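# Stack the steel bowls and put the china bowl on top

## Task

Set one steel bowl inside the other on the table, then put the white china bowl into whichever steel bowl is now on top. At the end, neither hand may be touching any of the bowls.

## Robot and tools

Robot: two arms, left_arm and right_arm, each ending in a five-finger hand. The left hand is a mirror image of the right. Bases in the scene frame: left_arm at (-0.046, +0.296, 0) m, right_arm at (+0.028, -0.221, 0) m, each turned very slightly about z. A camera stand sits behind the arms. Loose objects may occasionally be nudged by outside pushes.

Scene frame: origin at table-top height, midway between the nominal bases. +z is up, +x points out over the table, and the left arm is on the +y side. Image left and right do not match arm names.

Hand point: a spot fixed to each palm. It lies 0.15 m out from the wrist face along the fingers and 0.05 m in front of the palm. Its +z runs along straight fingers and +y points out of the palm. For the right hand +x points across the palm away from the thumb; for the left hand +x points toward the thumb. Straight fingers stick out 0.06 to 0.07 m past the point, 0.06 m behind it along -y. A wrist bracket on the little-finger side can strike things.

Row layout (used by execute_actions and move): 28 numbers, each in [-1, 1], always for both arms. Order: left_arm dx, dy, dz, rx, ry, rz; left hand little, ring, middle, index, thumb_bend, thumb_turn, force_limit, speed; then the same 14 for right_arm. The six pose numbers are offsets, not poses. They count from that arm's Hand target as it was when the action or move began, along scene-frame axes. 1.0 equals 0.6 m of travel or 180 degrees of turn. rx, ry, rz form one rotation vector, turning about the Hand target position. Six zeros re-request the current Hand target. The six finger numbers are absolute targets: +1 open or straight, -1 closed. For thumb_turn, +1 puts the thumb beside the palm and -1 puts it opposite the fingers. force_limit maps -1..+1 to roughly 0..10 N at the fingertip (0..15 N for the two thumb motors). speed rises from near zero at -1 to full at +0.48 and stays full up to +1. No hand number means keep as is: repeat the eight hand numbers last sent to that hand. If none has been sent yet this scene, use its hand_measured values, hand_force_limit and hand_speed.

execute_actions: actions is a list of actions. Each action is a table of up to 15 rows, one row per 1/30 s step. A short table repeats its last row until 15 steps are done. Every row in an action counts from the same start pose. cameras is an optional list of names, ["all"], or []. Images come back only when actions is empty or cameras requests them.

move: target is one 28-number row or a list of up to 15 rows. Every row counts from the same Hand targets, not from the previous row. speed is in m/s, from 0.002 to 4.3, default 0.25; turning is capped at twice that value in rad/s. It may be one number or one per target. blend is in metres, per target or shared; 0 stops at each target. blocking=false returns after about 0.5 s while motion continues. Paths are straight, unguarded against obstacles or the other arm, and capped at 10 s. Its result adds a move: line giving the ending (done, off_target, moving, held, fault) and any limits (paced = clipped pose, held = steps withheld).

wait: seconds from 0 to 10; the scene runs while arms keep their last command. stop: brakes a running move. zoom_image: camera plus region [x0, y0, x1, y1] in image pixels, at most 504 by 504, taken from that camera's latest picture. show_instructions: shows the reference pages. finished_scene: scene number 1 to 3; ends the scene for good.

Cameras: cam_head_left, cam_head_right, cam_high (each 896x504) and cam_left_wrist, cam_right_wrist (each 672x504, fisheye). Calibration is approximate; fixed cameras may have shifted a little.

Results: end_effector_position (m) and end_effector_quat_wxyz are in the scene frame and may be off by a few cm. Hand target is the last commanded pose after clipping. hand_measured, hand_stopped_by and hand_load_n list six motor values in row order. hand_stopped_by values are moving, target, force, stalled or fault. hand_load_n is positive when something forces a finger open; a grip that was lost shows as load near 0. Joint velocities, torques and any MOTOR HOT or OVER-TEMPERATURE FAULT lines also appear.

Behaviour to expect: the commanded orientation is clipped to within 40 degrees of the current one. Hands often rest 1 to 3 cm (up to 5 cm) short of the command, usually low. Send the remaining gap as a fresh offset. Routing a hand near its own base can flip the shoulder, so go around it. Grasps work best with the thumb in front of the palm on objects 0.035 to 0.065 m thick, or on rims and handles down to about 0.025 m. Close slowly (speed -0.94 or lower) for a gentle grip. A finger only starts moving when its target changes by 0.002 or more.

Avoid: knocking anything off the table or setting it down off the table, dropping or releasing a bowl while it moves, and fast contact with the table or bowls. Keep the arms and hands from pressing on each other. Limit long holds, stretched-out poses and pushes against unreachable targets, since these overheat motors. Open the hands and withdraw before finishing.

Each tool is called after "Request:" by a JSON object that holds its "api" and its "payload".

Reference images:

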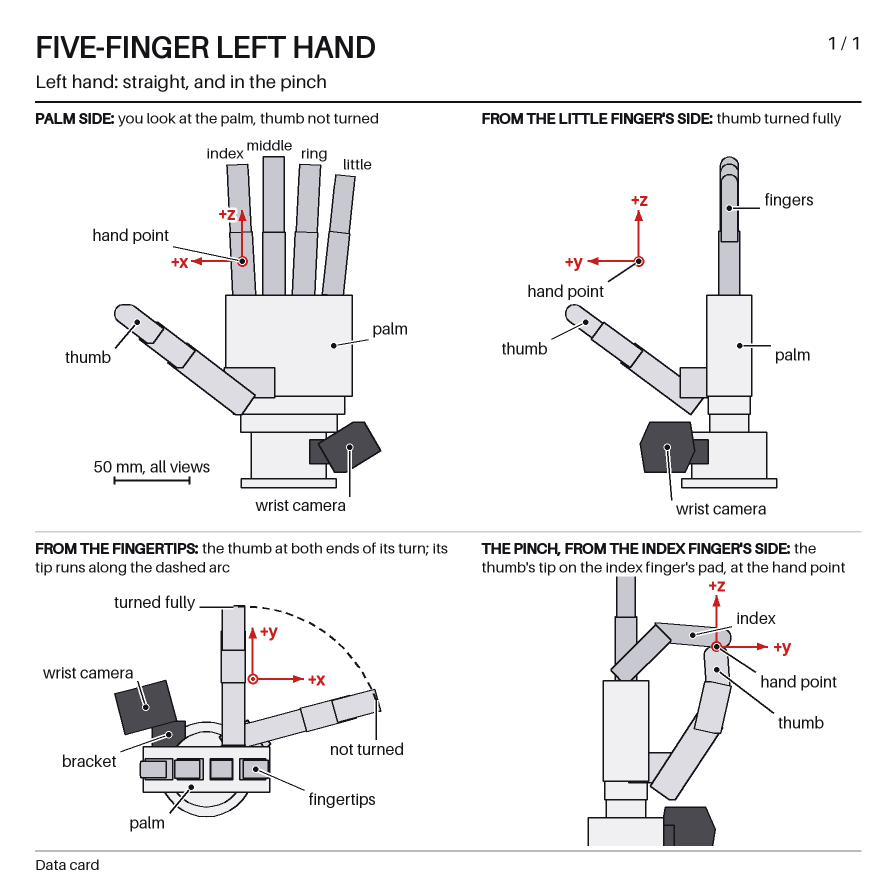

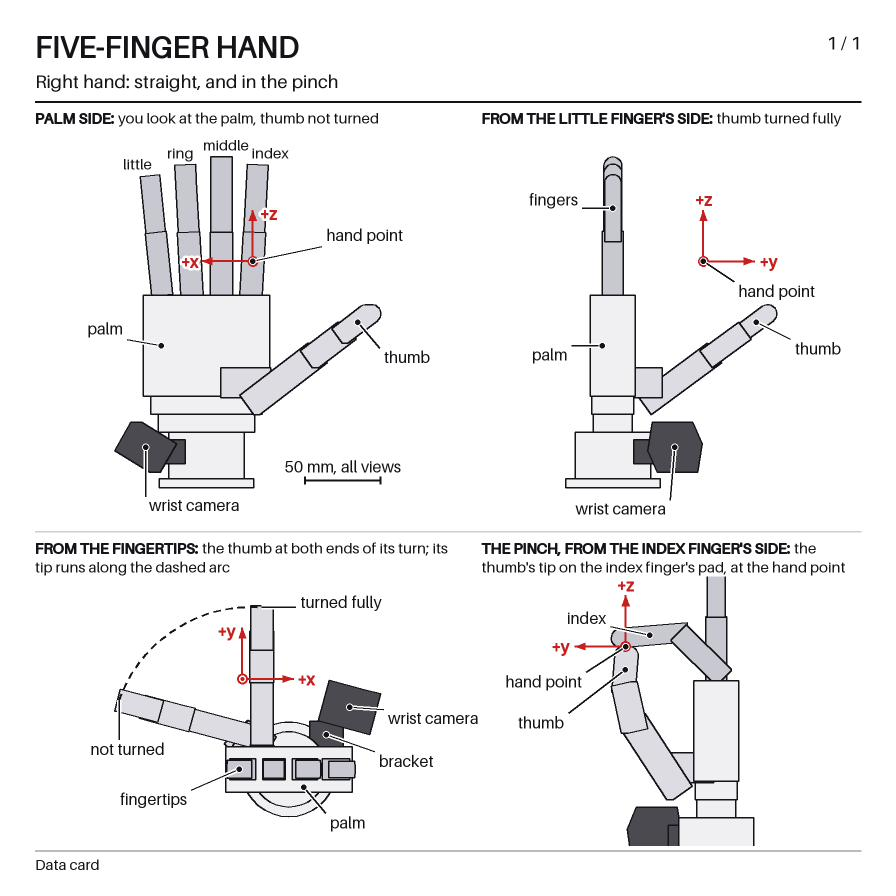

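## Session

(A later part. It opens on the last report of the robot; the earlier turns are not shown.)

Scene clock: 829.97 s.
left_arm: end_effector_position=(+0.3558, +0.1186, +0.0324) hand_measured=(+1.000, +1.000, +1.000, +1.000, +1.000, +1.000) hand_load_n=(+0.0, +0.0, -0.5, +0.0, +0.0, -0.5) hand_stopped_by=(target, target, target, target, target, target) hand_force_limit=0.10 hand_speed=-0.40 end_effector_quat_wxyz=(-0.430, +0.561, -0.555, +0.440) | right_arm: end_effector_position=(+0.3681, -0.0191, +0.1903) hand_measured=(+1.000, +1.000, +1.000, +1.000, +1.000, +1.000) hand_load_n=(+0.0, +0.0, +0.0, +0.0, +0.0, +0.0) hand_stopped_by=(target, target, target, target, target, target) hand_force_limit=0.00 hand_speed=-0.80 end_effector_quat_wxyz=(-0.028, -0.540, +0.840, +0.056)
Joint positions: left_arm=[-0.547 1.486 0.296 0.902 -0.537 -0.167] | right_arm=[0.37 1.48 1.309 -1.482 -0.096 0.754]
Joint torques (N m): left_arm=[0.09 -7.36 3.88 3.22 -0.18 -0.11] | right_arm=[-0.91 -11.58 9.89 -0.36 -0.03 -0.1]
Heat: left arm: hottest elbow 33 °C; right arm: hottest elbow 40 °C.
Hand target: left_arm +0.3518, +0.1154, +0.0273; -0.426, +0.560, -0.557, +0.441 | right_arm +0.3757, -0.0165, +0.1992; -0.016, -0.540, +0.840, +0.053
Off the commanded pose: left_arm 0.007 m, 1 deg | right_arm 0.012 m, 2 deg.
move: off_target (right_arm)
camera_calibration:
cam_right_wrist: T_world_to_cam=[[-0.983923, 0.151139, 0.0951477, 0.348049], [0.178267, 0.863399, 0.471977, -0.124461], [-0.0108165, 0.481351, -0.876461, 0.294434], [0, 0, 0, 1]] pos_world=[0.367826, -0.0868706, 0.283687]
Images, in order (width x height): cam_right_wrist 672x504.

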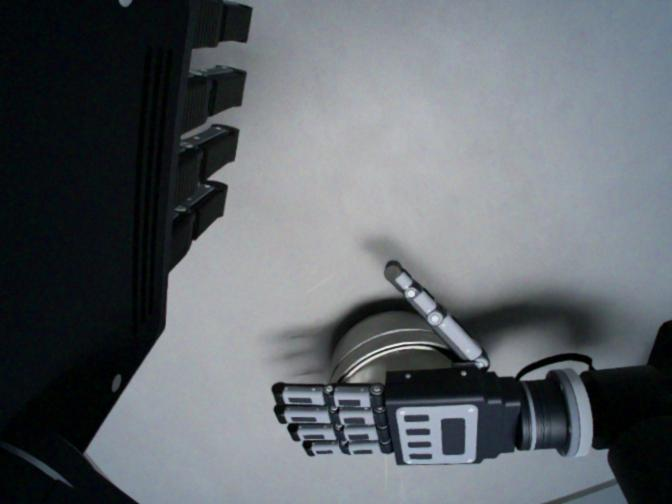

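Request:
{"api": "move", "payload": {"target": [0.0,0,-0.025,0,0,0,1,1,1,1,1,1,0.1,-0.4,0,0,0,0,0,0,1,1,1,1,1,1,0,-0.8], "speed": 0.04, "cameras": ["cam_right_wrist"]}}

Request:
{"api": "zoom_image", "payload": {"camera": "cam_right_wrist", "region": [250, 200, 550, 500]}}

Scene clock: 839.80 s.
left_arm: end_effector_position=(+0.3596, +0.1163, +0.0276) hand_measured=(+1.000, +1.000, +1.000, +1.000, +1.000, +1.000) hand_load_n=(+0.0, -0.5, +0.0, +0.0, +0.0, -0.5) hand_stopped_by=(target, target, target, target, target, target) hand_force_limit=0.10 hand_speed=-0.40 end_effector_quat_wxyz=(-0.433, +0.559, -0.545, +0.451) | right_arm: end_effector_position=(+0.3681, -0.0191, +0.1903) hand_measured=(+1.000, +1.000, +1.000, +1.000, +1.000, +1.000) hand_load_n=(+0.5, +0.0, +0.0, +0.0, +0.0, +0.0) hand_stopped_by=(target, target, target, target, target, target) hand_force_limit=0.00 hand_speed=-0.80 end_effector_quat_wxyz=(-0.028, -0.540, +0.840, +0.056)
Joint positions: left_arm=[-0.548 1.553 0.294 1.001 -0.539 -0.167] | right_arm=[0.37 1.48 1.309 -1.482 -0.096 0.754]
Joint torques (N m): left_arm=[0.15 -6.71 3.11 2.65 -0.07 -0.11] | right_arm=[-1.03 -11.46 9.95 -0.25 -0.03 -0.08]
Heat: left arm: hottest elbow 32 °C; right arm: hottest elbow 40 °C.
Hand target: left_arm +0.3517, +0.1154, +0.0122; -0.426, +0.560, -0.557, +0.441 | right_arm +0.3757, -0.0165, +0.1992; -0.016, -0.540, +0.840, +0.053
Off the commanded pose: left_arm 0.017 m, 2 deg | right_arm 0.012 m, 2 deg.
move: off_target (left_arm, right_arm)
camera_calibration:
cam_right_wrist: T_world_to_cam=[[-0.983923, 0.151139, 0.0951477, 0.348049], [0.178267, 0.863399, 0.471977, -0.124461], [-0.0108165, 0.481351, -0.876461, 0.294434], [0, 0, 0, 1]] pos_world=[0.367826, -0.0868706, 0.283687]
Images, in order (width x height): cam_right_wrist 672x504.

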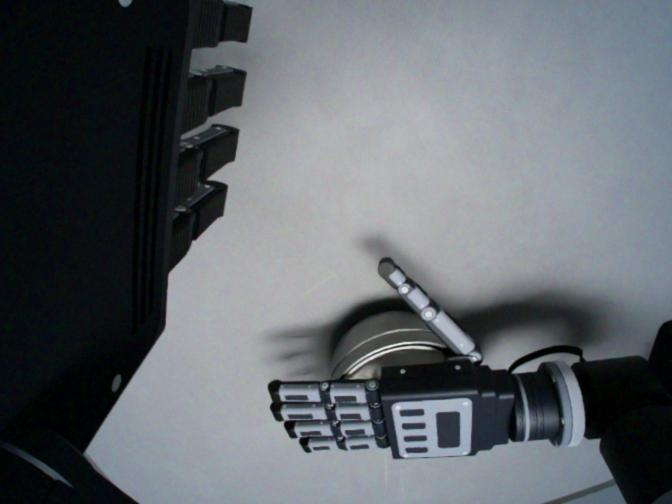

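Scaled by 1.680 from the camera's 672x504 image, which has a finer 960x720 frame.

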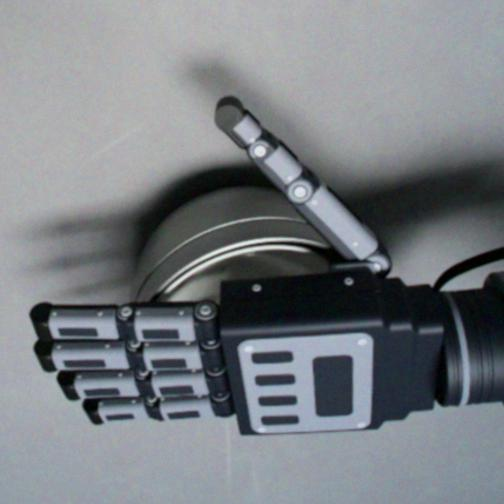

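Request:
{"api": "move", "payload": {"target": [[0.0,0,0.03,0,0,0,1,1,1,1,1,1,0.1,-0.4,0,0,0,0,0,0,1,1,1,1,1,1,0,-0.8],[0.0,0.02,0.2,0,0,0,1,1,1,1,1,1,0.1,-0.4,0,0,0,0,0,0,1,1,1,1,1,1,0,-0.8],[-0.15,0.15,0.25,0,0,0,1,1,1,1,1,1,0.1,-0.4,0,0,0,0,0,0,1,1,1,1,1,1,0,-0.8]], "speed": [0.05,0.15,0.2], "cameras": ["all"]}}

Request:
{"api": "zoom_image", "payload": {"camera": "cam_right_wrist", "region": [290, 280, 510, 470]}}

Request:
{"api": "zoom_image", "payload": {"camera": "cam_head_left", "region": [385, 235, 475, 325]}}

Request:
{"api": "zoom_image", "payload": {"camera": "cam_high", "region": [385, 305, 475, 395]}}

Scene clock: 854.53 s.
left_arm: end_effector_position=(+0.2615, +0.2016, +0.1577) hand_measured=(+1.000, +1.000, +1.000, +1.000, +1.000, +1.000) hand_load_n=(+0.0, +0.0, +0.0, +0.0, +0.0, -0.5) hand_stopped_by=(target, target, target, target, target, target) hand_force_limit=0.10 hand_speed=-0.40 end_effector_quat_wxyz=(-0.422, +0.561, -0.557, +0.444) | right_arm: end_effector_position=(+0.3681, -0.0191, +0.1903) hand_measured=(+1.000, +1.000, +1.000, +1.000, +1.000, +1.000) hand_load_n=(+0.0, +0.0, +0.0, +0.0, +0.0, +0.0) hand_stopped_by=(target, target, target, target, target, target) hand_force_limit=0.00 hand_speed=-0.80 end_effector_quat_wxyz=(-0.028, -0.540, +0.840, +0.056)
Joint positions: left_arm=[-0.387 0.392 0.249 -0.128 -0.367 -0.128] | right_arm=[0.37 1.48 1.309 -1.482 -0.096 0.754]
Joint torques (N m): left_arm=[2.02 -1.2 10.5 1.77 0.06 0.03] | right_arm=[-0.79 -10.99 9.91 -0.25 -0.04 -0.07]
Heat: left arm: hottest elbow 32 °C; right arm: hottest elbow 40 °C.
Hand target: left_arm +0.2617, +0.2054, +0.1623; -0.426, +0.560, -0.557, +0.441 | right_arm +0.3757, -0.0165, +0.1992; -0.016, -0.540, +0.840, +0.053
Off the commanded pose: left_arm 0.006 m, 1 deg | right_arm 0.012 m, 2 deg.
move: off_target (right_arm)
camera_calibration:
cam_left_wrist: T_world_to_cam=[[0.251168, -0.197028, 0.947679, -0.177342], [-0.501083, -0.86413, -0.0468529, 0.324014], [0.828149, -0.463098, -0.315769, 0.0386846], [0, 0, 0, 1]] pos_world=[0.174864, 0.262964, 0.195459]
cam_right_wrist: T_world_to_cam=[[-0.983923, 0.151139, 0.0951477, 0.348049], [0.178267, 0.863399, 0.471977, -0.124461], [-0.0108165, 0.481351, -0.876461, 0.294434], [0, 0, 0, 1]] pos_world=[0.367826, -0.0868706, 0.283687]

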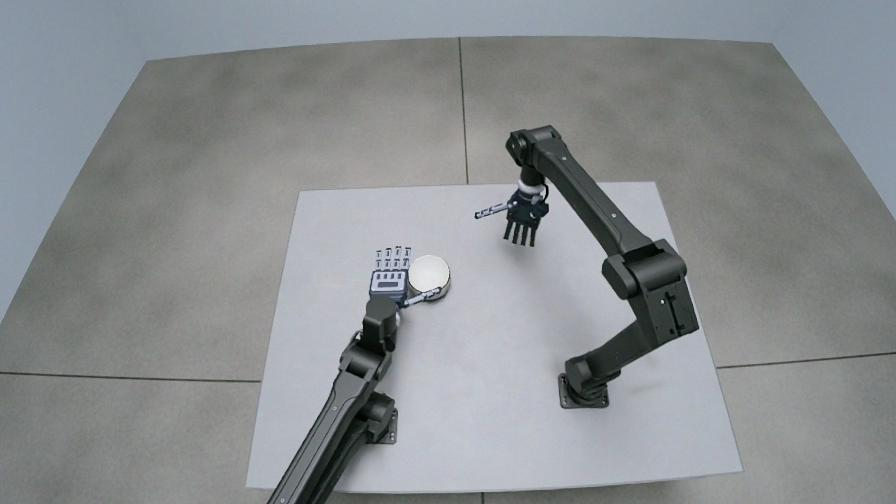

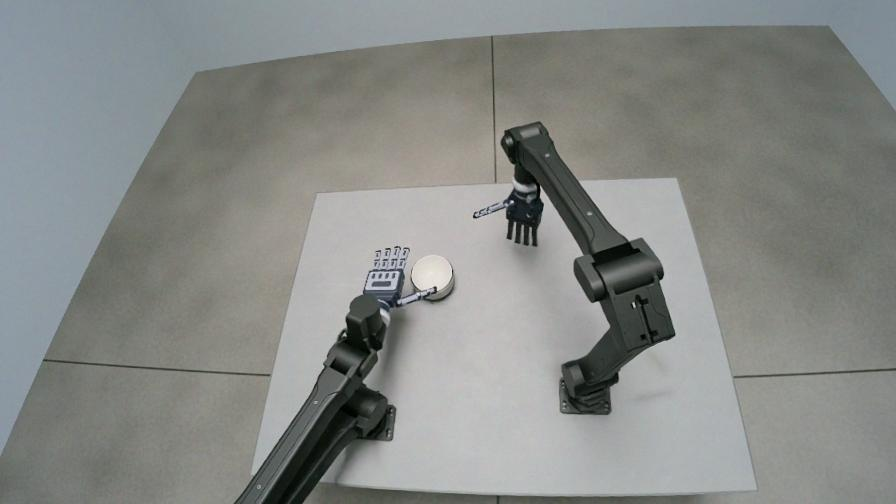

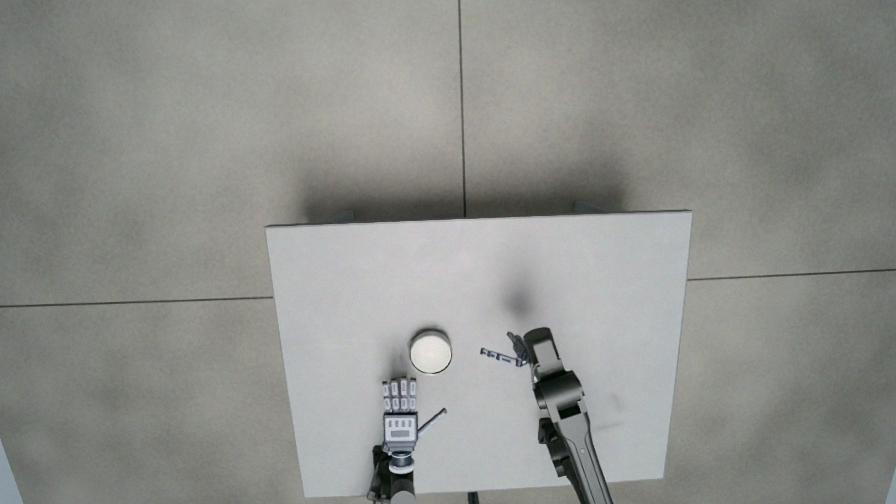

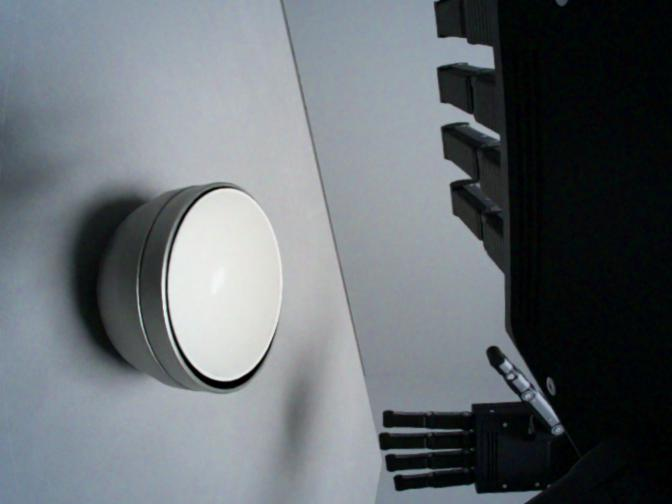

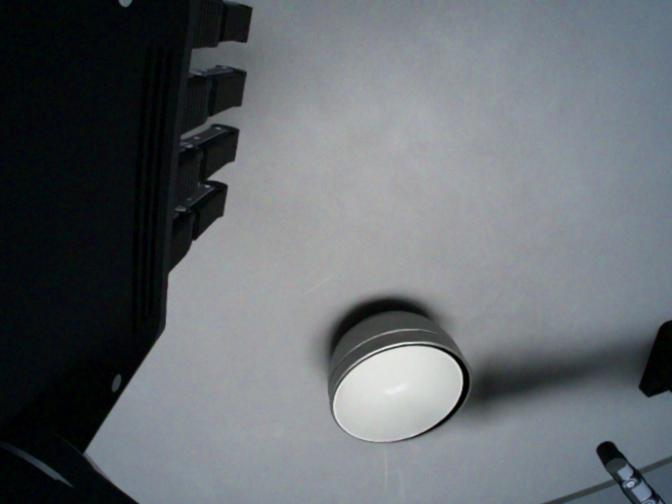

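Scaled by 2.291 from the camera's 672x504 image, which has a finer 960x720 frame.

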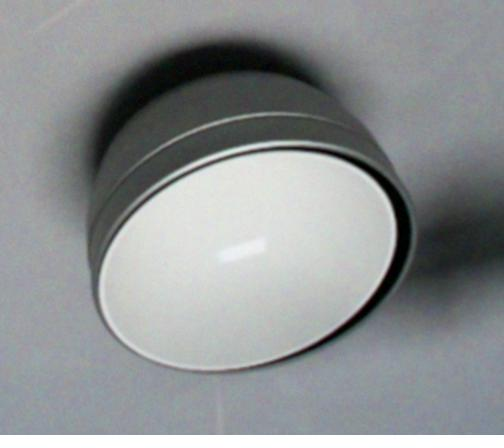

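Scaled by 5.600.

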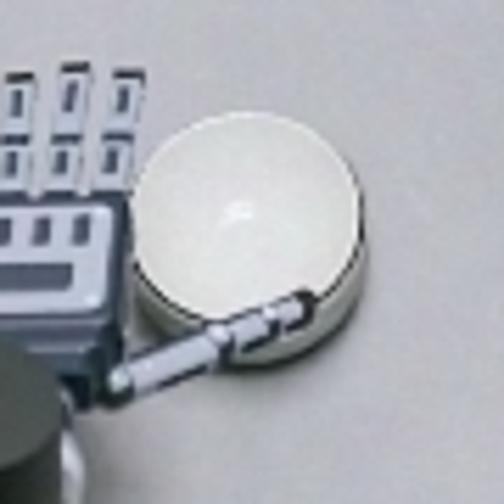

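Scaled by 5.600.

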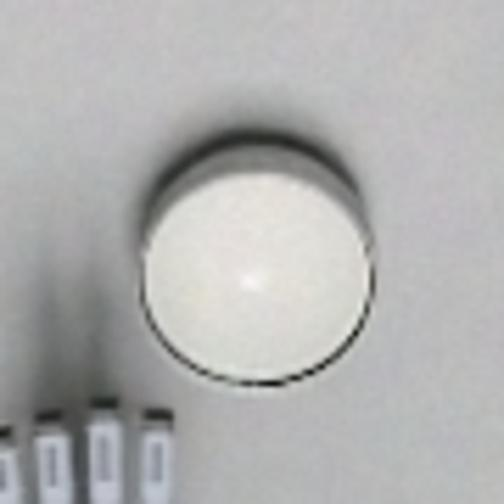

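Request:
{"api": "move", "payload": {"target": [-0.08,0.15,0.02,0,0,0,1,1,1,1,1,1,0.1,-0.4,0,0,0,0,0,0,1,1,1,1,1,1,0,-0.8], "speed": 0.15, "cameras": ["cam_head_left","cam_high","cam_head_right"]}}

Scene clock: 897.53 s.
left_arm: end_effector_position=(+0.2155, +0.2927, +0.1652) hand_measured=(+1.000, +1.000, +1.000, +1.000, +1.000, +1.000) hand_load_n=(+0.0, +0.0, +0.0, +0.0, +0.0, +0.0) hand_stopped_by=(target, target, target, target, target, target) hand_force_limit=0.10 hand_speed=-0.40 end_effector_quat_wxyz=(-0.419, +0.563, -0.558, +0.443) | right_arm: end_effector_position=(+0.3681, -0.0191, +0.1903) hand_measured=(+1.000, +1.000, +1.000, +1.000, +1.000, +1.000) hand_load_n=(+0.0, +0.0, +0.0, +0.0, +0.0, +0.0) hand_stopped_by=(target, target, target, target, target, target) hand_force_limit=0.00 hand_speed=-0.80 end_effector_quat_wxyz=(-0.028, -0.540, +0.840, +0.056)
Joint positions: left_arm=[0.375 0.072 0.249 -0.456 0.37 0.07] | right_arm=[0.37 1.48 1.309 -1.482 -0.096 0.754]
Joint torques (N m): left_arm=[1.85 0.73 11.15 1.78 0.23 0.05] | right_arm=[-0.56 -11.16 9.87 -0.31 -0.03 -0.11]
Heat: left arm: hottest elbow 35 °C; right arm: hottest elbow 40 °C.
Hand target: left_arm +0.2137, +0.2955, +0.1744; -0.426, +0.560, -0.557, +0.441 | right_arm +0.3757, -0.0165, +0.1992; -0.016, -0.540, +0.840, +0.053
Off the commanded pose: left_arm 0.010 m, 1 deg | right_arm 0.012 m, 2 deg.
move: off_target (right_arm)
Images, in order (width x height): cam_head_left 896x504, cam_head_right 896x504, cam_high 896x504.

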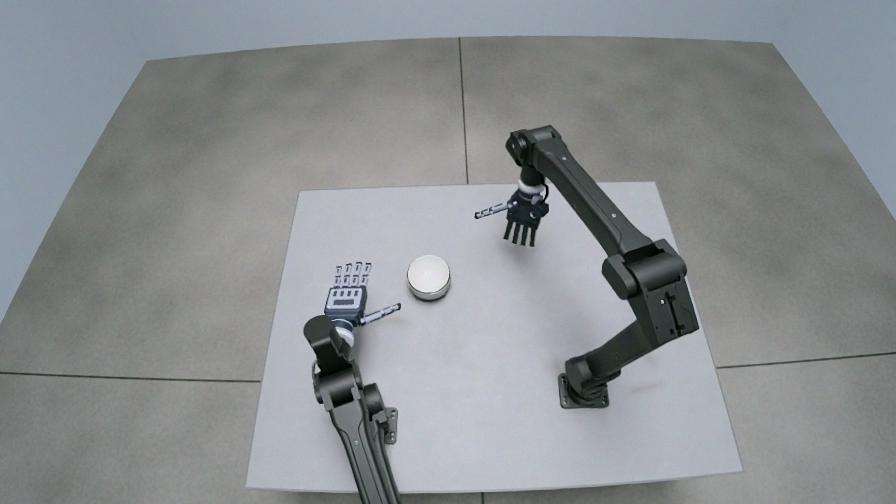

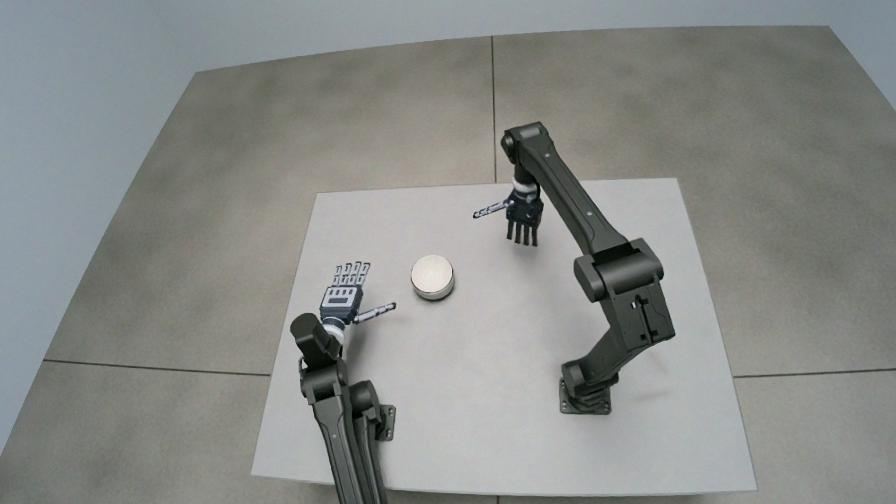

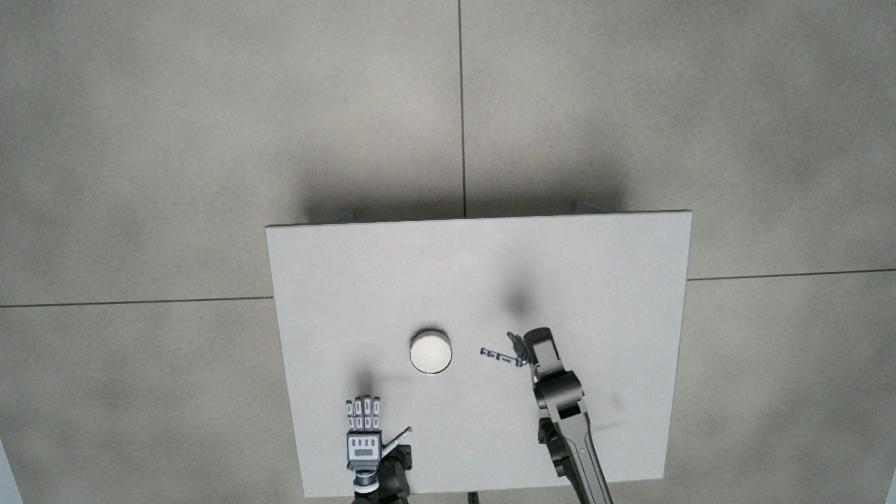

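Request:
{"api": "zoom_image", "payload": {"camera": "cam_head_left", "region": [395, 240, 465, 310]}}

Request:
{"api": "zoom_image", "payload": {"camera": "cam_high", "region": [395, 315, 465, 385]}}

Scaled by 7.200.

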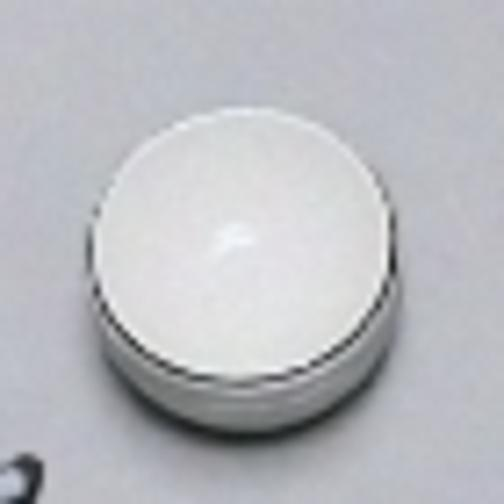

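Scaled by 7.200.

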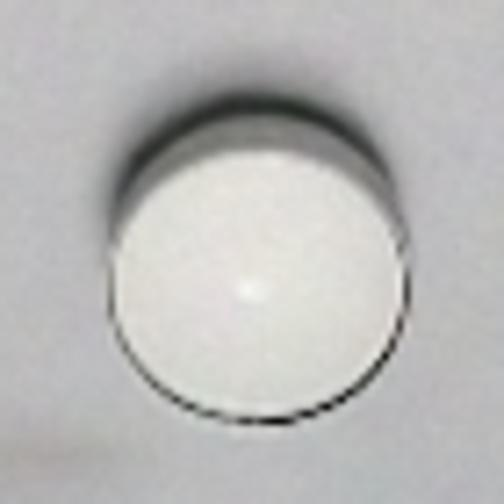

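Request:
{"api": "move", "payload": {"target": [0.252,-0.296,-0.03,0,0.025,0,1,1,1,1,1,1,0.1,-0.4,0,0,0,0,0,0,1,1,1,1,1,1,0,-0.8], "speed": 0.2}}

Scene clock: 932.30 s.
left_arm: end_effector_position=(+0.3455, +0.1287, +0.1303) hand_measured=(+1.000, +1.000, +1.000, +1.000, +1.000, +1.000) hand_load_n=(+0.0, +0.0, +0.0, +0.0, +0.0, +0.0) hand_stopped_by=(target, target, target, target, target, target) hand_force_limit=0.10 hand_speed=-0.40 end_effector_quat_wxyz=(-0.399, +0.578, -0.592, +0.395) | right_arm: end_effector_position=(+0.3681, -0.0191, +0.1903) hand_measured=(+1.000, +1.000, +1.000, +1.000, +1.000, +1.000) hand_load_n=(+0.0, +0.0, +0.0, +0.5, +0.0, +0.0) hand_stopped_by=(target, target, target, target, target, target) hand_force_limit=0.00 hand_speed=-0.80 end_effector_quat_wxyz=(-0.028, -0.540, +0.840, +0.056)
Joint positions: left_arm=[-0.512 1.006 0.464 0.112 -0.479 -0.192] | right_arm=[0.37 1.48 1.309 -1.482 -0.096 0.754]
Joint torques (N m): left_arm=[1.08 -5.3 12 3.34 -0.18 -0.12] | right_arm=[-0.32 -11.28 9.94 -0.23 -0.08 -0.07]
Heat: left arm: hottest elbow 37 °C; right arm: hottest elbow 40 °C.
Hand target: left_arm +0.3649, +0.1178, +0.1560; -0.404, +0.577, -0.573, +0.419 | right_arm +0.3757, -0.0165, +0.1992; -0.016, -0.540, +0.840, +0.053
Off the commanded pose: left_arm 0.034 m, 4 deg | right_arm 0.012 m, 2 deg.
move: off_target (left_arm, right_arm)

Request:
{"api": "move", "payload": {"target": [0.008,-0.008,-0.17,0,0,0,1,1,1,1,1,1,0.1,-0.4,0,0,0,0,0,0,1,1,1,1,1,1,0,-0.8], "speed": 0.08, "cameras": ["cam_head_left","cam_high"]}}

Scene clock: 940.57 s.
left_arm: end_effector_position=(+0.3697, +0.1152, +0.0559) hand_measured=(+1.000, +1.000, +1.000, +1.000, +1.000, +1.000) hand_load_n=(+0.0, +0.0, +0.0, -0.5, +0.0, +0.0) hand_stopped_by=(target, target, target, target, target, target) hand_force_limit=0.10 hand_speed=-0.40 end_effector_quat_wxyz=(-0.405, +0.576, -0.577, +0.414) | right_arm: end_effector_position=(+0.3681, -0.0191, +0.1903) hand_measured=(+1.000, +1.000, +1.000, +1.000, +1.000, +1.000) hand_load_n=(+0.0, +0.0, +0.0, +0.0, +0.0, +0.0) hand_stopped_by=(target, target, target, target, target, target) hand_force_limit=0.00 hand_speed=-0.80 end_effector_quat_wxyz=(-0.028, -0.540, +0.840, +0.056)
Joint positions: left_arm=[-0.512 1.341 0.39 0.569 -0.483 -0.195] | right_arm=[0.37 1.48 1.309 -1.482 -0.096 0.754]
Joint torques (N m): left_arm=[0.62 -7.47 5.89 3.36 -0.23 -0.11] | right_arm=[-0.91 -11.52 9.96 -0.27 -0.06 -0.06]
Heat: left arm: hottest elbow 37 °C; right arm: hottest elbow 40 °C.
Hand target: left_arm +0.3697, +0.1130, +0.0541; -0.404, +0.577, -0.573, +0.419 | right_arm +0.3757, -0.0165, +0.1992; -0.016, -0.540, +0.840, +0.053
Off the commanded pose: left_arm 0.003 m, 1 deg | right_arm 0.012 m, 2 deg.
move: off_target (right_arm)
Images, in order (width x height): cam_head_left 896x504, cam_high 896x504.

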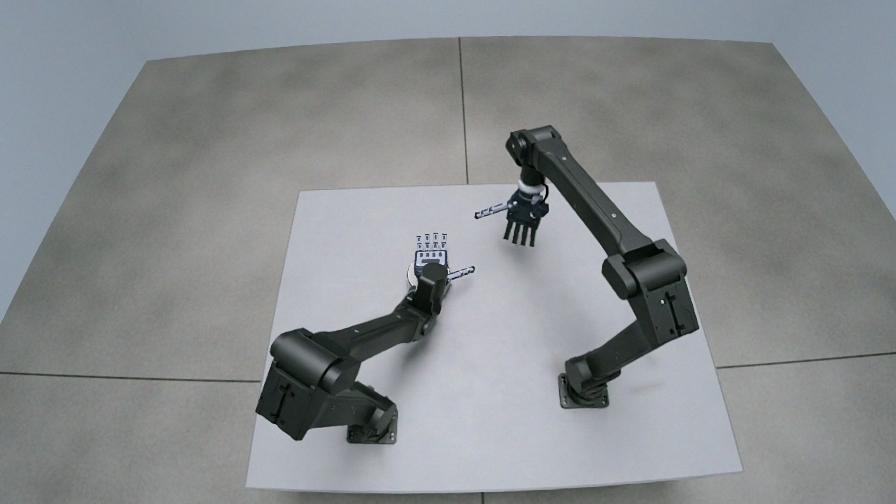

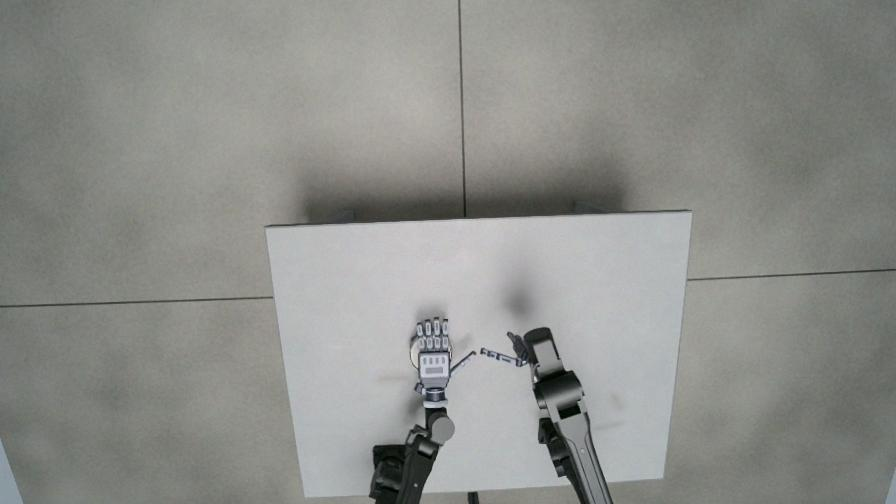

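Request:
{"api": "move", "payload": {"target": [[0,0,-0.04,0,0,0,1,1,1,1,1,1,0.1,-0.4,0,0,0,0,0,0,1,1,1,1,1,1,0,-0.8],[0,0,-0.075,0,0,0,1,1,1,1,1,1,0.1,-0.4,0,0,0,0,0,0,1,1,1,1,1,1,0,-0.8]], "speed": 0.04}}

Scene clock: 955.03 s.
left_arm: end_effector_position=(+0.3797, +0.1102, +0.0305) hand_measured=(+1.000, +1.000, +1.000, +1.000, +1.000, +1.000) hand_load_n=(+0.0, +0.0, +0.0, +0.0, +0.0, -0.5) hand_stopped_by=(target, target, target, target, target, target) hand_force_limit=0.10 hand_speed=-0.40 end_effector_quat_wxyz=(-0.411, +0.572, -0.561, +0.434) | right_arm: end_effector_position=(+0.3681, -0.0191, +0.1903) hand_measured=(+1.000, +1.000, +1.000, +1.000, +1.000, +1.000) hand_load_n=(+0.0, +0.0, +0.0, +0.0, +0.0, +0.0) hand_stopped_by=(target, target, target, target, target, target) hand_force_limit=0.00 hand_speed=-0.80 end_effector_quat_wxyz=(-0.028, -0.540, +0.840, +0.056)
Joint positions: left_arm=[-0.512 1.509 0.374 0.807 -0.486 -0.195] | right_arm=[0.37 1.48 1.309 -1.482 -0.096 0.754]
Joint torques (N m): left_arm=[0.62 -6.83 3.55 2.69 -0.09 -0.12] | right_arm=[-0.85 -11.16 9.91 -0.28 -0.04 -0.11]
Heat: left arm: hottest elbow 36 °C; right arm: hottest elbow 40 °C.
Hand target: left_arm +0.3697, +0.1130, +0.0091; -0.404, +0.577, -0.573, +0.419 | right_arm +0.3757, -0.0165, +0.1992; -0.016, -0.540, +0.840, +0.053
Off the commanded pose: left_arm 0.024 m, 2 deg | right_arm 0.012 m, 2 deg.
move: off_target (left_arm, right_arm)

Request:
{"api": "move", "payload": {"target": [[0,0,-0.02,0,0.01,0,1,1,1,1,1,1,0.1,-0.4,0,0,0,0,0,0,1,1,1,1,1,1,0,-0.8],[0,0,0.03,0,0,0,1,1,1,1,1,1,0.1,-0.4,0,0,0,0,0,0,1,1,1,1,1,1,0,-0.8],[-0.01,0,0.16,0,0,0,1,1,1,1,1,1,0.1,-0.4,0,0,0,0,0,0,1,1,1,1,1,1,0,-0.8],[-0.18,0.25,0.22,0,0,0,1,1,1,1,1,1,0.1,-0.4,0,0,0,0,0,0,1,1,1,1,1,1,0,-0.8]], "speed": [0.04,0.04,0.07,0.2], "blend": [0,0.01,0.02,0], "cameras": ["cam_head_left","cam_high"]}}

Request:
{"api": "zoom_image", "payload": {"camera": "cam_head_left", "region": [395, 240, 465, 310]}}

Request:
{"api": "zoom_image", "payload": {"camera": "cam_high", "region": [395, 315, 465, 385]}}

Scene clock: 972.27 s.
left_arm: end_effector_position=(+0.2619, +0.2594, +0.1358) hand_measured=(+1.000, +1.000, +1.000, +1.000, +1.000, +1.000) hand_load_n=(+0.0, -0.5, +0.0, +0.0, +0.0, -0.5) hand_stopped_by=(target, target, target, target, target, target) hand_force_limit=0.10 hand_speed=-0.40 end_effector_quat_wxyz=(-0.399, +0.578, -0.574, +0.421) | right_arm: end_effector_position=(+0.3681, -0.0191, +0.1903) hand_measured=(+1.000, +1.000, +1.000, +1.000, +1.000, +1.000) hand_load_n=(+0.0, +0.0, +0.0, +0.0, +0.0, +0.0) hand_stopped_by=(target, target, target, target, target, target) hand_force_limit=0.00 hand_speed=-0.80 end_effector_quat_wxyz=(-0.028, -0.540, +0.840, +0.056)
Joint positions: left_arm=[0.016 0.389 0.238 -0.182 0.024 -0.023] | right_arm=[0.37 1.48 1.309 -1.482 -0.096 0.754]
Joint torques (N m): left_arm=[2.02 -1.14 10.59 1.81 0.15 0.02] | right_arm=[-0.73 -11.11 9.91 -0.29 -0.06 -0.1]
Heat: left arm: hottest elbow 34 °C; right arm: hottest elbow 40 °C.
Hand target: left_arm +0.2617, +0.2630, +0.1410; -0.404, +0.577, -0.573, +0.419 | right_arm +0.3757, -0.0165, +0.1992; -0.016, -0.540, +0.840, +0.053
Off the commanded pose: left_arm 0.006 m, 1 deg | right_arm 0.012 m, 2 deg.
move: off_target (right_arm)
Images, in order (width x height): cam_head_left 896x504, cam_high 896x504.

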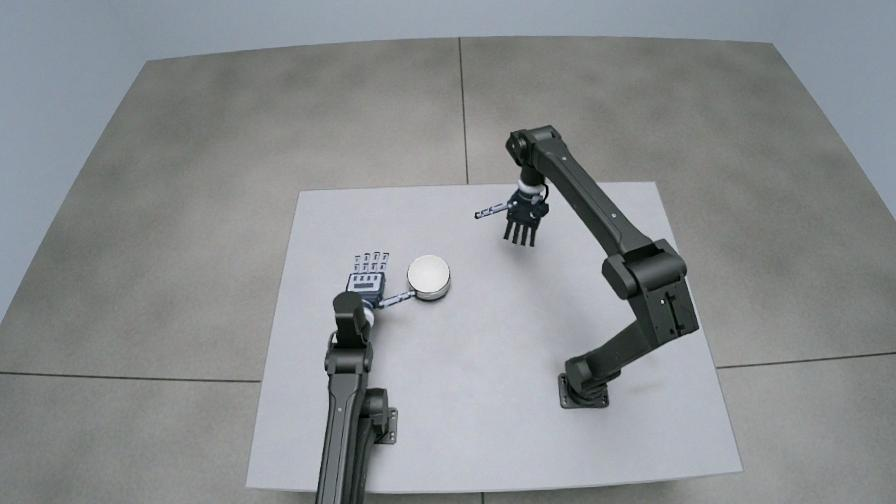

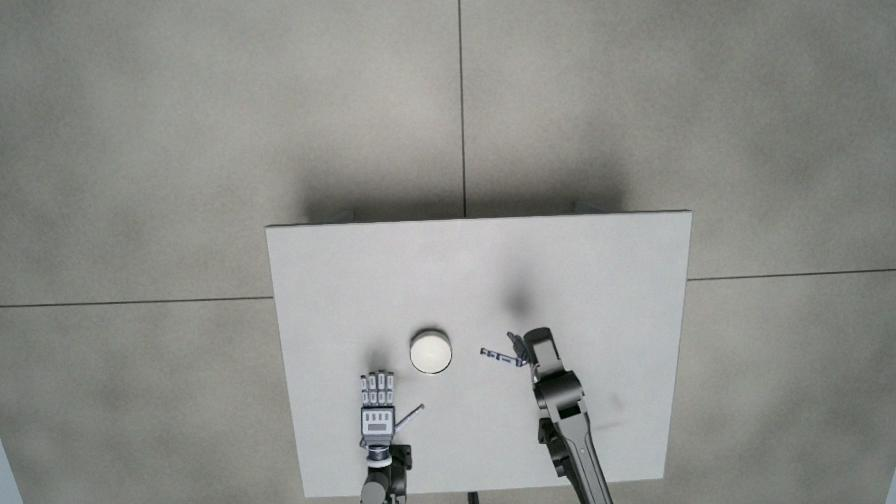

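Scaled by 7.200.

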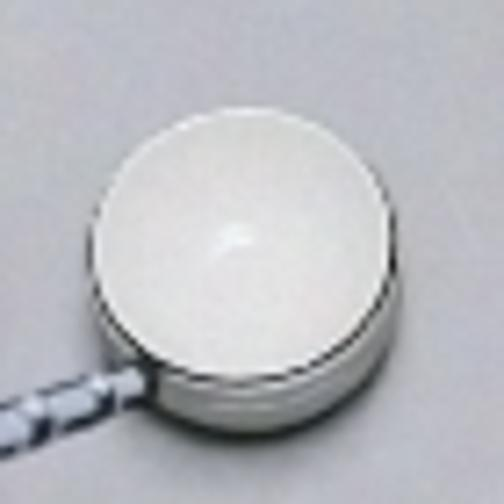

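Scaled by 7.200.

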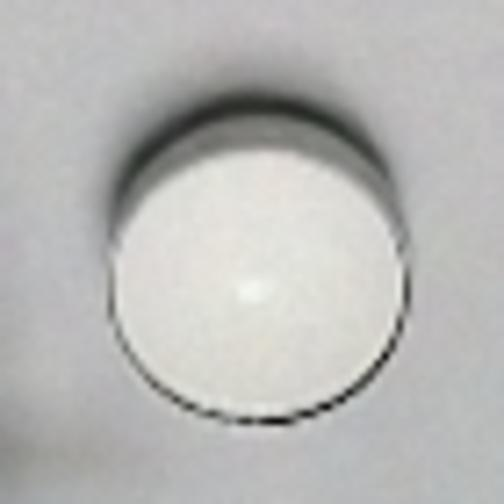

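Request:
{"api": "move", "payload": {"target": [-0.08,0.15,0.04,0,0,0,1,1,1,1,1,1,0.1,-0.4,0,0,0,0,0,0,1,1,1,1,1,1,0,-0.8], "speed": 0.2}}

Request:
{"api": "finished_scene", "payload": {"scene": 2}}

Scene clock: 979.27 s.
left_arm: end_effector_position=(+0.2107, +0.3451, +0.1394) hand_measured=(+1.000, +1.000, +1.000, +1.000, +1.000, +1.000) hand_load_n=(+0.0, +0.0, +0.0, +0.0, +0.0, -0.5) hand_stopped_by=(target, target, target, target, target, target) hand_force_limit=0.10 hand_speed=-0.40 end_effector_quat_wxyz=(-0.387, +0.587, -0.573, +0.421) | right_arm: end_effector_position=(+0.3681, -0.0191, +0.1903) hand_measured=(+1.000, +1.000, +1.000, +1.000, +1.000, +1.000) hand_load_n=(+0.0, +0.0, +0.0, +0.0, +0.0, +0.0) hand_stopped_by=(target, target, target, target, target, target) hand_force_limit=0.00 hand_speed=-0.80 end_effector_quat_wxyz=(-0.028, -0.540, +0.840, +0.056)
Joint positions: left_arm=[0.76 0.316 0.27 -0.43 0.718 0.273] | right_arm=[0.37 1.48 1.309 -1.482 -0.096 0.754]
Joint torques (N m): left_arm=[2.02 0.5 13.6 1.52 0.39 0.02] | right_arm=[-1.03 -11.52 9.91 -0.25 -0.02 -0.05]
Heat: left arm: hottest elbow 35 °C; right arm: hottest elbow 40 °C.
Hand target: left_arm +0.2137, +0.3530, +0.1651; -0.404, +0.577, -0.573, +0.419 | right_arm +0.3757, -0.0165, +0.1992; -0.016, -0.540, +0.840, +0.053
Off the commanded pose: left_arm 0.027 m, 2 deg | right_arm 0.012 m, 2 deg.
move: off_target (left_arm, right_arm)

The scene is finished: the task was done.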